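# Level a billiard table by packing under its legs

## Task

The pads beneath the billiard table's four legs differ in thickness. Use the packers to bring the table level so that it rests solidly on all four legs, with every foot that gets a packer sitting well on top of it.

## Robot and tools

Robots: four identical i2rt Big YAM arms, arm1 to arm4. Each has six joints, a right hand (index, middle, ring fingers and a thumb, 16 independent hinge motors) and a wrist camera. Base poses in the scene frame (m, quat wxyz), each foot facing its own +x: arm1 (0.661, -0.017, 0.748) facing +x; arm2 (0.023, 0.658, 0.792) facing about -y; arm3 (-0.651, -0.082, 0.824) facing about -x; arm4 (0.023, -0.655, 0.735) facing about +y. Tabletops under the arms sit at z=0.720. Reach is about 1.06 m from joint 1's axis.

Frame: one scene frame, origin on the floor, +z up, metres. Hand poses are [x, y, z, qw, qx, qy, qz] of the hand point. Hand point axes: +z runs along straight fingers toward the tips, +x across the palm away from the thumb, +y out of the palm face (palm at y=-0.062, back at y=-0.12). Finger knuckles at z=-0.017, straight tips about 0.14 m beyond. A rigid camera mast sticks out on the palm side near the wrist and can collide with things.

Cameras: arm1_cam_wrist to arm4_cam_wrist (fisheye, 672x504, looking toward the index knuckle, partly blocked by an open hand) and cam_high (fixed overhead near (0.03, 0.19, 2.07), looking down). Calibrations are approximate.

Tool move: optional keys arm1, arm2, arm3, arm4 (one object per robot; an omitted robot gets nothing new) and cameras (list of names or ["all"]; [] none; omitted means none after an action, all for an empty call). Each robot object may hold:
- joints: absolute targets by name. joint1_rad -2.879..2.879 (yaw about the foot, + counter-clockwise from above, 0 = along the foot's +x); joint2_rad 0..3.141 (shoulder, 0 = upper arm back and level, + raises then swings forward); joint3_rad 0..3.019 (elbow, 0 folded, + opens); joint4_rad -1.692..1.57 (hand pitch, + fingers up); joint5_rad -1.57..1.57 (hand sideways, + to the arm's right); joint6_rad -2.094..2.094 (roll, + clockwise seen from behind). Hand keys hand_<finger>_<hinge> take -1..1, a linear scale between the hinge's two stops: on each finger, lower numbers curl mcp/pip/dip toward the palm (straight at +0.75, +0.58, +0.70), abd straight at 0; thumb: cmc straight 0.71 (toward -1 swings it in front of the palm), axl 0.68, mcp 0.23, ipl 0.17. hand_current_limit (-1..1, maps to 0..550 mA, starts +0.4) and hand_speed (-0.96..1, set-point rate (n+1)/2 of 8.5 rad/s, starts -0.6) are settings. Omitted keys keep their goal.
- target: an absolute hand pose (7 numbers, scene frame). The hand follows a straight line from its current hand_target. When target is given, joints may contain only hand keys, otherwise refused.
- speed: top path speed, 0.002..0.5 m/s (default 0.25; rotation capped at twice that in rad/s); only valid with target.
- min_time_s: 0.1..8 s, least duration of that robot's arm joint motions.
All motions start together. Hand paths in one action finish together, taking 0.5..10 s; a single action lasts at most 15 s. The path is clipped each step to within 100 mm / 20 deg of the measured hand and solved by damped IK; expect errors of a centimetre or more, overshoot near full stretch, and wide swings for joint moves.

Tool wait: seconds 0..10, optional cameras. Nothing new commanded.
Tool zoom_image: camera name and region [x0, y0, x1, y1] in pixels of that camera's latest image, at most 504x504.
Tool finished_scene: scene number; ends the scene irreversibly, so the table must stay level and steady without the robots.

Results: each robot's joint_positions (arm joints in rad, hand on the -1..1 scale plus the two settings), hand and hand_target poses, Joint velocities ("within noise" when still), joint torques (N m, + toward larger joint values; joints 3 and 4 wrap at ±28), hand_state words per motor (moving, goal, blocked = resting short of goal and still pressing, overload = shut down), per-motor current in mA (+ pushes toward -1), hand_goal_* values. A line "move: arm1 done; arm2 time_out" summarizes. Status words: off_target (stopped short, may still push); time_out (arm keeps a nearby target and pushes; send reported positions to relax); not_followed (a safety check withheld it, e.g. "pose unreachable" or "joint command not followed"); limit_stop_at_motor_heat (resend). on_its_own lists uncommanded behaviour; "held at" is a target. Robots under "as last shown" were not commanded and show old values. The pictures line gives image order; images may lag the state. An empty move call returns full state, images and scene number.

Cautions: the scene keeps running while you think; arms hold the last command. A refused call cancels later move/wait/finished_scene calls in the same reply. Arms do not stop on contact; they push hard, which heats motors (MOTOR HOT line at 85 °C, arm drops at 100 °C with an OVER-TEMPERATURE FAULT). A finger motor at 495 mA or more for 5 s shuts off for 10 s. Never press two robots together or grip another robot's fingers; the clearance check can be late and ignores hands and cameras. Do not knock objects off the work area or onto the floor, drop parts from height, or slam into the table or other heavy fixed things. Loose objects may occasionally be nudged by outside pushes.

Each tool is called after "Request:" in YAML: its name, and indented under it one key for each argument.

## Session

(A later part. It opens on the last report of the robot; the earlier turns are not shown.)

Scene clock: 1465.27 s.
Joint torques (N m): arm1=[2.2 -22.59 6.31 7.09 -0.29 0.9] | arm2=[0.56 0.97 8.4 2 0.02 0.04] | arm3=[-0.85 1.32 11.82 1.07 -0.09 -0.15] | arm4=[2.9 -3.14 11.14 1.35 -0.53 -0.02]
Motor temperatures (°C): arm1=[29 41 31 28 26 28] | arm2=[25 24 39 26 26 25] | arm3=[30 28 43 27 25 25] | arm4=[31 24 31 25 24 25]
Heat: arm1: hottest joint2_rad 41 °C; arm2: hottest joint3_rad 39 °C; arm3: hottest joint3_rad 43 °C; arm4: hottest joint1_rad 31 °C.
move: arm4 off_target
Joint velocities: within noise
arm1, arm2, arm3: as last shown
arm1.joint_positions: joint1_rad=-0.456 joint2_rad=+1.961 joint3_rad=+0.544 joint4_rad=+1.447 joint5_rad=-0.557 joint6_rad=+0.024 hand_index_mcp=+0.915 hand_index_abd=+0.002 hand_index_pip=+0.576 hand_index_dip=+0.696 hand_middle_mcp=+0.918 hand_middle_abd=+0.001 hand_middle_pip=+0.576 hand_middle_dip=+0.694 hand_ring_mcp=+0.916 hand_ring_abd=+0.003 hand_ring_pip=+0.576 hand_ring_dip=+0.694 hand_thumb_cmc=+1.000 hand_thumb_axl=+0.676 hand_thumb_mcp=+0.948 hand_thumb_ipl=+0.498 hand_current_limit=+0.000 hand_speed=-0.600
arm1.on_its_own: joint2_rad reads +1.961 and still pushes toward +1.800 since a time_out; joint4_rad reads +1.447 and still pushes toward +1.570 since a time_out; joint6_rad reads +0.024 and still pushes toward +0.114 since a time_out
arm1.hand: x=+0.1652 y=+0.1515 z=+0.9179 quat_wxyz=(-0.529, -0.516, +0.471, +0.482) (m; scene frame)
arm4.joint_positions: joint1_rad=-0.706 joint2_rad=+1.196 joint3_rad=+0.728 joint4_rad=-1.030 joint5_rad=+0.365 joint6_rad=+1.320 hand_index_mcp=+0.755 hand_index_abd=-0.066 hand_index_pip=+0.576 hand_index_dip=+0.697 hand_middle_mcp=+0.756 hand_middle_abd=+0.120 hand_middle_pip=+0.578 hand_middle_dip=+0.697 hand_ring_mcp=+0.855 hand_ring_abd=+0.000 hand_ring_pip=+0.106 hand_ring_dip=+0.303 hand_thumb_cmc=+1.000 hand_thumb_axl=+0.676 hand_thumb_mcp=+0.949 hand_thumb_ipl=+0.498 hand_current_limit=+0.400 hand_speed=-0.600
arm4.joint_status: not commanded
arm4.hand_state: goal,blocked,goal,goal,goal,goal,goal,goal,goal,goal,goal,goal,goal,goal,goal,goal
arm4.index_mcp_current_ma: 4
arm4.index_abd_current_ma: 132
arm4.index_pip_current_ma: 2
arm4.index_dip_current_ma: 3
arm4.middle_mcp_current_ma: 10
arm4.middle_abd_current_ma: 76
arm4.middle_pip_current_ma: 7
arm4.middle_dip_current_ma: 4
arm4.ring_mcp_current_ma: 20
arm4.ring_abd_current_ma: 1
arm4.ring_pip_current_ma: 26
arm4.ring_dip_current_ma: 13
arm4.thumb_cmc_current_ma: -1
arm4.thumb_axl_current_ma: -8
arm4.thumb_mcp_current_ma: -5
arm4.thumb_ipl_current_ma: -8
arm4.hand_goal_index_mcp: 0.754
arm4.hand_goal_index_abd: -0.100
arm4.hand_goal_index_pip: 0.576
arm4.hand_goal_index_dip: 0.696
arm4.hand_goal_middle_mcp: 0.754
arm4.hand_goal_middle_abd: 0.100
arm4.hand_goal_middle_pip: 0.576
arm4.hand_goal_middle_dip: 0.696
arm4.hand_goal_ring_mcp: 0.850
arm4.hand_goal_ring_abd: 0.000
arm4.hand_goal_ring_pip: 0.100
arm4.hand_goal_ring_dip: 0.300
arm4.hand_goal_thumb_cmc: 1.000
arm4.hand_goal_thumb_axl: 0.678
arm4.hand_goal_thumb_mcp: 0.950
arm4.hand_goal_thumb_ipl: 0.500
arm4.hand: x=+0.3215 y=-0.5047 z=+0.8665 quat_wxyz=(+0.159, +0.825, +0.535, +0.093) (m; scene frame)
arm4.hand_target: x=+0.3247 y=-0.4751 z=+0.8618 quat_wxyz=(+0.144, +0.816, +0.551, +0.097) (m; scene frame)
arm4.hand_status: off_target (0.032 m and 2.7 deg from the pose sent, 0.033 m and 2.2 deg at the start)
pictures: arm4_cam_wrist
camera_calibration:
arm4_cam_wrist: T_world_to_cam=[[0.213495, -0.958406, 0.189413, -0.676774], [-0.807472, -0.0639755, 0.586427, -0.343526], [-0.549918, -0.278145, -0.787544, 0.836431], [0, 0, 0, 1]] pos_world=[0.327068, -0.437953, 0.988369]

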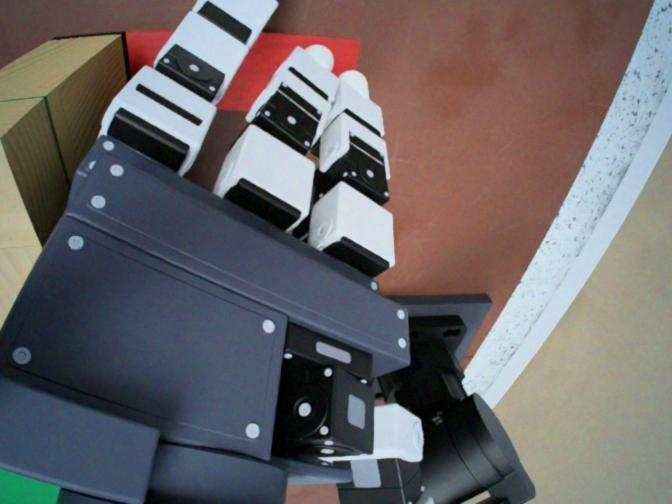

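Request:
move:
  arm4: {"target": [0.3215, -0.5047, 0.875, 0.159, 0.825, 0.535, 0.093], "speed": 0.05}

Request:
move:
  arm4: {"target": [0.325, -0.52, 0.93, 0.159, 0.825, 0.535, 0.093], "speed": 0.1}
  cameras: ["arm4_cam_wrist"]

Request:
zoom_image:
  camera: "arm4_cam_wrist"
  region: [0, 0, 240, 180]

Request:
zoom_image:
  camera: "arm4_cam_wrist"
  region: [180, 0, 440, 180]

Scene clock: 1479.90 s.
Joint torques (N m): arm1=[2.2 -22.36 6.32 7.09 -0.3 0.9] | arm2=[0.44 0.85 8.39 1.99 0.04 0.03] | arm3=[-0.73 1.14 11.93 0.96 -0.1 -0.15] | arm4=[-0.26 -8.53 9.18 -0.4 0.32 -0.05]
Motor temperatures (°C): arm1=[29 41 31 28 27 28] | arm2=[25 24 39 26 26 25] | arm3=[30 28 43 27 25 25] | arm4=[31 24 32 25 24 25]
Heat: arm1: hottest joint2_rad 41 °C; arm2: hottest joint3_rad 39 °C; arm3: hottest joint3_rad 43 °C; arm4: hottest joint3_rad 32 °C.
move: arm4 done
Joint velocities: within noise
arm1, arm2, arm3: as last shown
arm1.joint_positions: joint1_rad=-0.456 joint2_rad=+1.959 joint3_rad=+0.544 joint4_rad=+1.447 joint5_rad=-0.557 joint6_rad=+0.024 hand_index_mcp=+0.915 hand_index_abd=+0.002 hand_index_pip=+0.576 hand_index_dip=+0.696 hand_middle_mcp=+0.918 hand_middle_abd=+0.001 hand_middle_pip=+0.576 hand_middle_dip=+0.694 hand_ring_mcp=+0.916 hand_ring_abd=+0.003 hand_ring_pip=+0.576 hand_ring_dip=+0.694 hand_thumb_cmc=+1.000 hand_thumb_axl=+0.676 hand_thumb_mcp=+0.948 hand_thumb_ipl=+0.498 hand_current_limit=+0.000 hand_speed=-0.600
arm1.on_its_own: joint2_rad reads +1.959 and still pushes toward +1.800 since a time_out; joint4_rad reads +1.447 and still pushes toward +1.570 since a time_out; joint6_rad reads +0.024 and still pushes toward +0.114 since a time_out
arm1.hand: x=+0.1652 y=+0.1515 z=+0.9191 quat_wxyz=(-0.529, -0.516, +0.470, +0.483) (m; scene frame)
arm4.joint_positions: joint1_rad=-0.706 joint2_rad=+1.191 joint3_rad=+0.728 joint4_rad=-1.045 joint5_rad=+0.369 joint6_rad=+1.323 hand_index_mcp=+0.755 hand_index_abd=-0.090 hand_index_pip=+0.576 hand_index_dip=+0.697 hand_middle_mcp=+0.752 hand_middle_abd=+0.095 hand_middle_pip=+0.575 hand_middle_dip=+0.697 hand_ring_mcp=+0.855 hand_ring_abd=+0.000 hand_ring_pip=+0.106 hand_ring_dip=+0.303 hand_thumb_cmc=+1.000 hand_thumb_axl=+0.676 hand_thumb_mcp=+0.949 hand_thumb_ipl=+0.498 hand_current_limit=+0.400 hand_speed=-0.600
arm4.joint_status: not commanded
arm4.hand_state: goal,goal,goal,goal,goal,goal,goal,goal,goal,goal,goal,goal,goal,goal,goal,goal
arm4.index_mcp_current_ma: 3
arm4.index_abd_current_ma: 37
arm4.index_pip_current_ma: 2
arm4.index_dip_current_ma: 3
arm4.middle_mcp_current_ma: -10
arm4.middle_abd_current_ma: -17
arm4.middle_pip_current_ma: -4
arm4.middle_dip_current_ma: 2
arm4.ring_mcp_current_ma: 20
arm4.ring_abd_current_ma: 1
arm4.ring_pip_current_ma: 26
arm4.ring_dip_current_ma: 13
arm4.thumb_cmc_current_ma: -1
arm4.thumb_axl_current_ma: -8
arm4.thumb_mcp_current_ma: -5
arm4.thumb_ipl_current_ma: -8
arm4.hand_goal_index_mcp: 0.754
arm4.hand_goal_index_abd: -0.100
arm4.hand_goal_index_pip: 0.576
arm4.hand_goal_index_dip: 0.696
arm4.hand_goal_middle_mcp: 0.754
arm4.hand_goal_middle_abd: 0.100
arm4.hand_goal_middle_pip: 0.576
arm4.hand_goal_middle_dip: 0.696
arm4.hand_goal_ring_mcp: 0.850
arm4.hand_goal_ring_abd: 0.000
arm4.hand_goal_ring_pip: 0.100
arm4.hand_goal_ring_dip: 0.300
arm4.hand_goal_thumb_cmc: 1.000
arm4.hand_goal_thumb_axl: 0.678
arm4.hand_goal_thumb_mcp: 0.950
arm4.hand_goal_thumb_ipl: 0.500
arm4.hand: x=+0.3199 y=-0.5077 z=+0.8681 quat_wxyz=(+0.163, +0.825, +0.534, +0.089) (m; scene frame)
arm4.hand_target: x=+0.3215 y=-0.5047 z=+0.8750 quat_wxyz=(+0.159, +0.825, +0.535, +0.093) (m; scene frame)
arm4.hand_status: done (0.008 m and 0.6 deg from the pose sent, 0.009 m and 0.1 deg at the start)
pictures: none

Scene clock: 1481.20 s.
Joint torques (N m): arm1=[2.2 -22.42 6.31 7.09 -0.29 0.9] | arm2=[0.44 0.79 8.36 1.99 0.03 0.03] | arm3=[-0.85 1.14 11.9 1.05 -0.08 -0.16] | arm4=[-1.55 -7.18 12.27 -0.36 0.33 -0.1]
Motor temperatures (°C): arm1=[29 41 32 28 27 28] | arm2=[25 24 39 26 26 25] | arm3=[30 28 43 27 25 25] | arm4=[31 24 32 25 24 25]
Heat: arm1: hottest joint2_rad 41 °C; arm2: hottest joint3_rad 39 °C; arm3: hottest joint3_rad 43 °C; arm4: hottest joint3_rad 32 °C.
move: arm4 off_target
Joint velocities: within noise
arm1, arm2, arm3: as last shown
arm1.on_its_own: joint2_rad reads +1.959 and still pushes toward +1.800 since a time_out; joint4_rad reads +1.447 and still pushes toward +1.570 since a time_out; joint6_rad reads +0.024 and still pushes toward +0.114 since a time_out
arm4.joint_positions: joint1_rad=-0.732 joint2_rad=+1.094 joint3_rad=+0.781 joint4_rad=-1.209 joint5_rad=+0.367 joint6_rad=+1.283 hand_index_mcp=+0.755 hand_index_abd=-0.090 hand_index_pip=+0.576 hand_index_dip=+0.697 hand_middle_mcp=+0.753 hand_middle_abd=+0.095 hand_middle_pip=+0.575 hand_middle_dip=+0.697 hand_ring_mcp=+0.855 hand_ring_abd=+0.000 hand_ring_pip=+0.106 hand_ring_dip=+0.303 hand_thumb_cmc=+1.000 hand_thumb_axl=+0.676 hand_thumb_mcp=+0.949 hand_thumb_ipl=+0.498 hand_current_limit=+0.400 hand_speed=-0.600
arm4.joint_status: not commanded
arm4.hand_state: goal,goal,goal,goal,goal,goal,goal,goal,goal,goal,goal,goal,goal,goal,goal,goal
arm4.index_mcp_current_ma: 6
arm4.index_abd_current_ma: 37
arm4.index_pip_current_ma: 2
arm4.index_dip_current_ma: 3
arm4.middle_mcp_current_ma: -5
arm4.middle_abd_current_ma: -17
arm4.middle_pip_current_ma: -4
arm4.middle_dip_current_ma: 2
arm4.ring_mcp_current_ma: 20
arm4.ring_abd_current_ma: 1
arm4.ring_pip_current_ma: 26
arm4.ring_dip_current_ma: 13
arm4.thumb_cmc_current_ma: -1
arm4.thumb_axl_current_ma: -8
arm4.thumb_mcp_current_ma: -5
arm4.thumb_ipl_current_ma: -8
arm4.hand_goal_index_mcp: 0.754
arm4.hand_goal_index_abd: -0.100
arm4.hand_goal_index_pip: 0.576
arm4.hand_goal_index_dip: 0.696
arm4.hand_goal_middle_mcp: 0.754
arm4.hand_goal_middle_abd: 0.100
arm4.hand_goal_middle_pip: 0.576
arm4.hand_goal_middle_dip: 0.696
arm4.hand_goal_ring_mcp: 0.850
arm4.hand_goal_ring_abd: 0.000
arm4.hand_goal_ring_pip: 0.100
arm4.hand_goal_ring_dip: 0.300
arm4.hand_goal_thumb_cmc: 1.000
arm4.hand_goal_thumb_axl: 0.678
arm4.hand_goal_thumb_mcp: 0.950
arm4.hand_goal_thumb_ipl: 0.500
arm4.hand: x=+0.3146 y=-0.5262 z=+0.9113 quat_wxyz=(+0.166, +0.821, +0.541, +0.076) (m; scene frame)
arm4.hand_target: x=+0.3245 y=-0.5205 z=+0.9301 quat_wxyz=(+0.159, +0.825, +0.535, +0.093) (m; scene frame)
arm4.hand_status: off_target (0.022 m and 2.3 deg from the pose sent, 0.063 m and 0.7 deg at the start)
pictures: arm4_cam_wrist
camera_calibration:
arm4_cam_wrist: T_world_to_cam=[[0.226035, -0.949982, 0.215506, -0.727648], [-0.794216, -0.0516268, 0.605439, -0.391731], [-0.56403, -0.308009, -0.76616, 0.831199], [0, 0, 0, 1]] pos_world=[0.322176, -0.45546, 1.03081]

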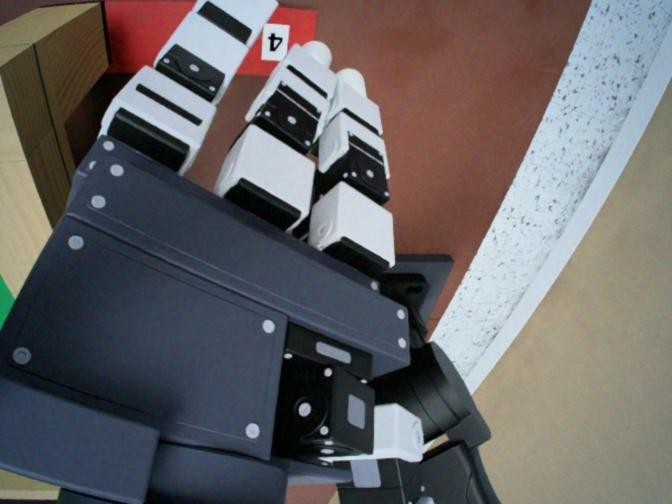

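Scaled by 2.100 from the camera's 672x504 image, which has a finer 960x720 frame.

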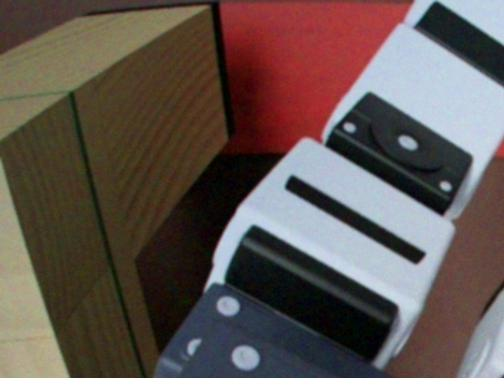

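Scaled by 1.938 from the camera's 672x504 image, which has a finer 960x720 frame.

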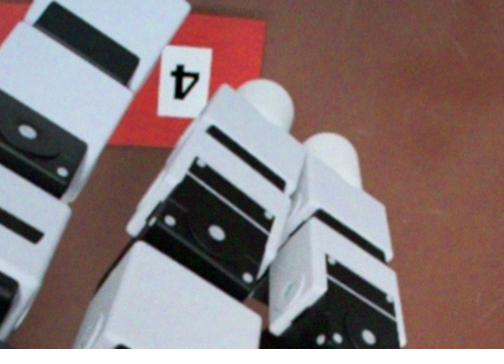

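Request:
move:
  arm4: {"target": [0.302, -0.545, 0.93, 0.1710, 0.9698, 0.1710, 0.0301], "speed": 0.2}
  cameras: ["arm4_cam_wrist"]

Request:
zoom_image:
  camera: "arm4_cam_wrist"
  region: [0, 0, 340, 240]

Scene clock: 1490.40 s.
Joint torques (N m): arm1=[2.2 -22.42 6.32 7.09 -0.29 0.91] | arm2=[0.5 0.97 8.34 1.96 0.02 0.04] | arm3=[-0.97 1.03 11.96 1.03 -0.1 -0.16] | arm4=[-1.49 -8.12 11.74 -1.06 0.23 0.08]
Motor temperatures (°C): arm1=[29 41 32 28 27 28] | arm2=[25 24 39 26 26 25] | arm3=[30 28 44 27 25 25] | arm4=[31 24 34 25 24 25]
Heat: arm1: hottest joint2_rad 41 °C; arm2: hottest joint3_rad 39 °C; arm3: hottest joint3_rad 44 °C; arm4: hottest joint3_rad 34 °C.
move: arm4 off_target
Joint velocities: within noise
arm1: as last shown
arm1.on_its_own: joint2_rad reads +1.959 and still pushes toward +1.800 since a time_out; joint4_rad reads +1.447 and still pushes toward +1.570 since a time_out; joint6_rad reads +0.024 and still pushes toward +0.114 since a time_out
arm2.joint_positions: joint1_rad=-1.392 joint2_rad=+0.629 joint3_rad=+1.352 joint4_rad=-1.444 joint5_rad=-0.034 joint6_rad=+1.107 hand_index_mcp=+0.755 hand_index_abd=+0.000 hand_index_pip=+0.577 hand_index_dip=+0.696 hand_middle_mcp=+0.755 hand_middle_abd=+0.000 hand_middle_pip=+0.577 hand_middle_dip=+0.696 hand_ring_mcp=+0.755 hand_ring_abd=+0.000 hand_ring_pip=+0.577 hand_ring_dip=+0.696 hand_thumb_cmc=+0.714 hand_thumb_axl=+0.677 hand_thumb_mcp=+0.225 hand_thumb_ipl=+0.168 hand_current_limit=+0.400 hand_speed=-0.600
arm2.joint_status: not commanded
arm2.hand_state: goal,goal,goal,goal,goal,goal,goal,goal,goal,goal,goal,goal,goal,goal,goal,goal
arm2.index_mcp_current_ma: 2
arm2.index_abd_current_ma: 0
arm2.index_pip_current_ma: 2
arm2.index_dip_current_ma: 0
arm2.middle_mcp_current_ma: 2
arm2.middle_abd_current_ma: 0
arm2.middle_pip_current_ma: 2
arm2.middle_dip_current_ma: 0
arm2.ring_mcp_current_ma: 2
arm2.ring_abd_current_ma: 0
arm2.ring_pip_current_ma: 2
arm2.ring_dip_current_ma: 0
arm2.thumb_cmc_current_ma: 1
arm2.thumb_axl_current_ma: -2
arm2.thumb_mcp_current_ma: -3
arm2.thumb_ipl_current_ma: -1
arm2.hand_goal_index_mcp: 0.754
arm2.hand_goal_index_abd: 0.000
arm2.hand_goal_index_pip: 0.576
arm2.hand_goal_index_dip: 0.696
arm2.hand_goal_middle_mcp: 0.754
arm2.hand_goal_middle_abd: 0.000
arm2.hand_goal_middle_pip: 0.576
arm2.hand_goal_middle_dip: 0.696
arm2.hand_goal_ring_mcp: 0.754
arm2.hand_goal_ring_abd: 0.000
arm2.hand_goal_ring_pip: 0.576
arm2.hand_goal_ring_dip: 0.696
arm2.hand_goal_thumb_cmc: 0.714
arm2.hand_goal_thumb_axl: 0.678
arm2.hand_goal_thumb_mcp: 0.226
arm2.hand_goal_thumb_ipl: 0.168
arm2.hand: x=-0.2326 y=+0.7017 z=+1.2986 quat_wxyz=(+0.407, +0.285, -0.867, -0.044) (m; scene frame)
arm2.hand_target: x=-0.2310 y=+0.7040 z=+1.3114 quat_wxyz=(+0.420, +0.280, -0.862, -0.048) (m; scene frame)
arm2.hand_status: not commanded
arm3.joint_positions: joint1_rad=+0.090 joint2_rad=+0.643 joint3_rad=+1.476 joint4_rad=-1.354 joint5_rad=+0.003 joint6_rad=+1.127 hand_index_mcp=+0.755 hand_index_abd=+0.002 hand_index_pip=+0.577 hand_index_dip=+0.696 hand_middle_mcp=+0.755 hand_middle_abd=+0.002 hand_middle_pip=+0.577 hand_middle_dip=+0.696 hand_ring_mcp=+0.755 hand_ring_abd=+0.002 hand_ring_pip=+0.577 hand_ring_dip=+0.696 hand_thumb_cmc=+0.899 hand_thumb_axl=+0.678 hand_thumb_mcp=+0.948 hand_thumb_ipl=+0.498 hand_current_limit=+0.400 hand_speed=-0.600
arm3.joint_status: not commanded
arm3.hand_state: goal,goal,goal,goal,goal,goal,goal,goal,goal,goal,goal,goal,goal,goal,goal,goal
arm3.index_mcp_current_ma: 0
arm3.index_abd_current_ma: 0
arm3.index_pip_current_ma: 0
arm3.index_dip_current_ma: 0
arm3.middle_mcp_current_ma: 0
arm3.middle_abd_current_ma: 0
arm3.middle_pip_current_ma: 0
arm3.middle_dip_current_ma: 0
arm3.ring_mcp_current_ma: 0
arm3.ring_abd_current_ma: 0
arm3.ring_pip_current_ma: 0
arm3.ring_dip_current_ma: 0
arm3.thumb_cmc_current_ma: 0
arm3.thumb_axl_current_ma: 0
arm3.thumb_mcp_current_ma: -1
arm3.thumb_ipl_current_ma: -1
arm3.hand_goal_index_mcp: 0.754
arm3.hand_goal_index_abd: 0.000
arm3.hand_goal_index_pip: 0.576
arm3.hand_goal_index_dip: 0.696
arm3.hand_goal_middle_mcp: 0.754
arm3.hand_goal_middle_abd: 0.000
arm3.hand_goal_middle_pip: 0.576
arm3.hand_goal_middle_dip: 0.696
arm3.hand_goal_ring_mcp: 0.754
arm3.hand_goal_ring_abd: 0.000
arm3.hand_goal_ring_pip: 0.576
arm3.hand_goal_ring_dip: 0.696
arm3.hand_goal_thumb_cmc: 0.900
arm3.hand_goal_thumb_axl: 0.678
arm3.hand_goal_thumb_mcp: 0.950
arm3.hand_goal_thumb_ipl: 0.500
arm3.hand: x=-0.4059 y=-0.1484 z=+1.4095 quat_wxyz=(+0.089, +0.835, +0.227, +0.494) (m; scene frame)
arm3.hand_target: x=-0.4164 y=-0.1462 z=+1.4290 quat_wxyz=(+0.090, +0.823, +0.233, +0.510) (m; scene frame)
arm3.hand_status: not commanded
arm4.joint_positions: joint1_rad=-0.825 joint2_rad=+1.315 joint3_rad=+0.990 joint4_rad=-1.409 joint5_rad=+0.322 joint6_rad=+2.017 hand_index_mcp=+0.755 hand_index_abd=-0.090 hand_index_pip=+0.576 hand_index_dip=+0.697 hand_middle_mcp=+0.753 hand_middle_abd=+0.095 hand_middle_pip=+0.575 hand_middle_dip=+0.697 hand_ring_mcp=+0.855 hand_ring_abd=+0.000 hand_ring_pip=+0.106 hand_ring_dip=+0.303 hand_thumb_cmc=+1.000 hand_thumb_axl=+0.676 hand_thumb_mcp=+0.949 hand_thumb_ipl=+0.498 hand_current_limit=+0.400 hand_speed=-0.600
arm4.joint_status: not commanded
arm4.hand_state: goal,goal,goal,goal,goal,goal,goal,goal,goal,goal,goal,goal,goal,goal,goal,goal
arm4.index_mcp_current_ma: 6
arm4.index_abd_current_ma: 37
arm4.index_pip_current_ma: 2
arm4.index_dip_current_ma: 3
arm4.middle_mcp_current_ma: -5
arm4.middle_abd_current_ma: -17
arm4.middle_pip_current_ma: -4
arm4.middle_dip_current_ma: 2
arm4.ring_mcp_current_ma: 20
arm4.ring_abd_current_ma: 1
arm4.ring_pip_current_ma: 26
arm4.ring_dip_current_ma: 13
arm4.thumb_cmc_current_ma: -1
arm4.thumb_axl_current_ma: -8
arm4.thumb_mcp_current_ma: -5
arm4.thumb_ipl_current_ma: -8
arm4.hand_goal_index_mcp: 0.754
arm4.hand_goal_index_abd: -0.100
arm4.hand_goal_index_pip: 0.576
arm4.hand_goal_index_dip: 0.696
arm4.hand_goal_middle_mcp: 0.754
arm4.hand_goal_middle_abd: 0.100
arm4.hand_goal_middle_pip: 0.576
arm4.hand_goal_middle_dip: 0.696
arm4.hand_goal_ring_mcp: 0.850
arm4.hand_goal_ring_abd: 0.000
arm4.hand_goal_ring_pip: 0.100
arm4.hand_goal_ring_dip: 0.300
arm4.hand_goal_thumb_cmc: 1.000
arm4.hand_goal_thumb_axl: 0.678
arm4.hand_goal_thumb_mcp: 0.950
arm4.hand_goal_thumb_ipl: 0.500
arm4.hand: x=+0.2913 y=-0.5513 z=+0.9221 quat_wxyz=(+0.176, +0.967, +0.184, +0.027) (m; scene frame)
arm4.hand_target: x=+0.3017 y=-0.5453 z=+0.9299 quat_wxyz=(+0.171, +0.970, +0.171, +0.030) (m; scene frame)
arm4.hand_status: off_target (0.015 m and 1.7 deg from the pose sent, 0.029 m and 46.4 deg at the start)
pictures: arm4_cam_wrist
camera_calibration:
arm4_cam_wrist: T_world_to_cam=[[-0.517622, -0.836712, 0.178831, -0.435762], [-0.621645, 0.511386, 0.59333, -0.146777], [-0.587899, 0.195951, -0.784843, 1.12066], [0, 0, 0, 1]] pos_world=[0.342031, -0.509142, 1.04456]

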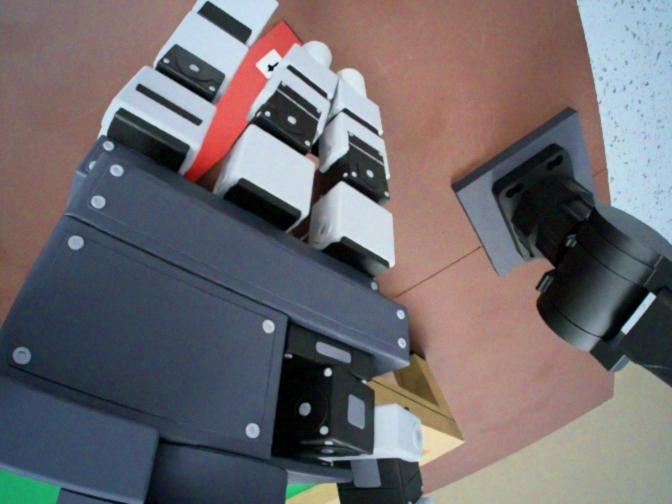

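Scaled by 1.482 from the camera's 672x504 image, which has a finer 960x720 frame.

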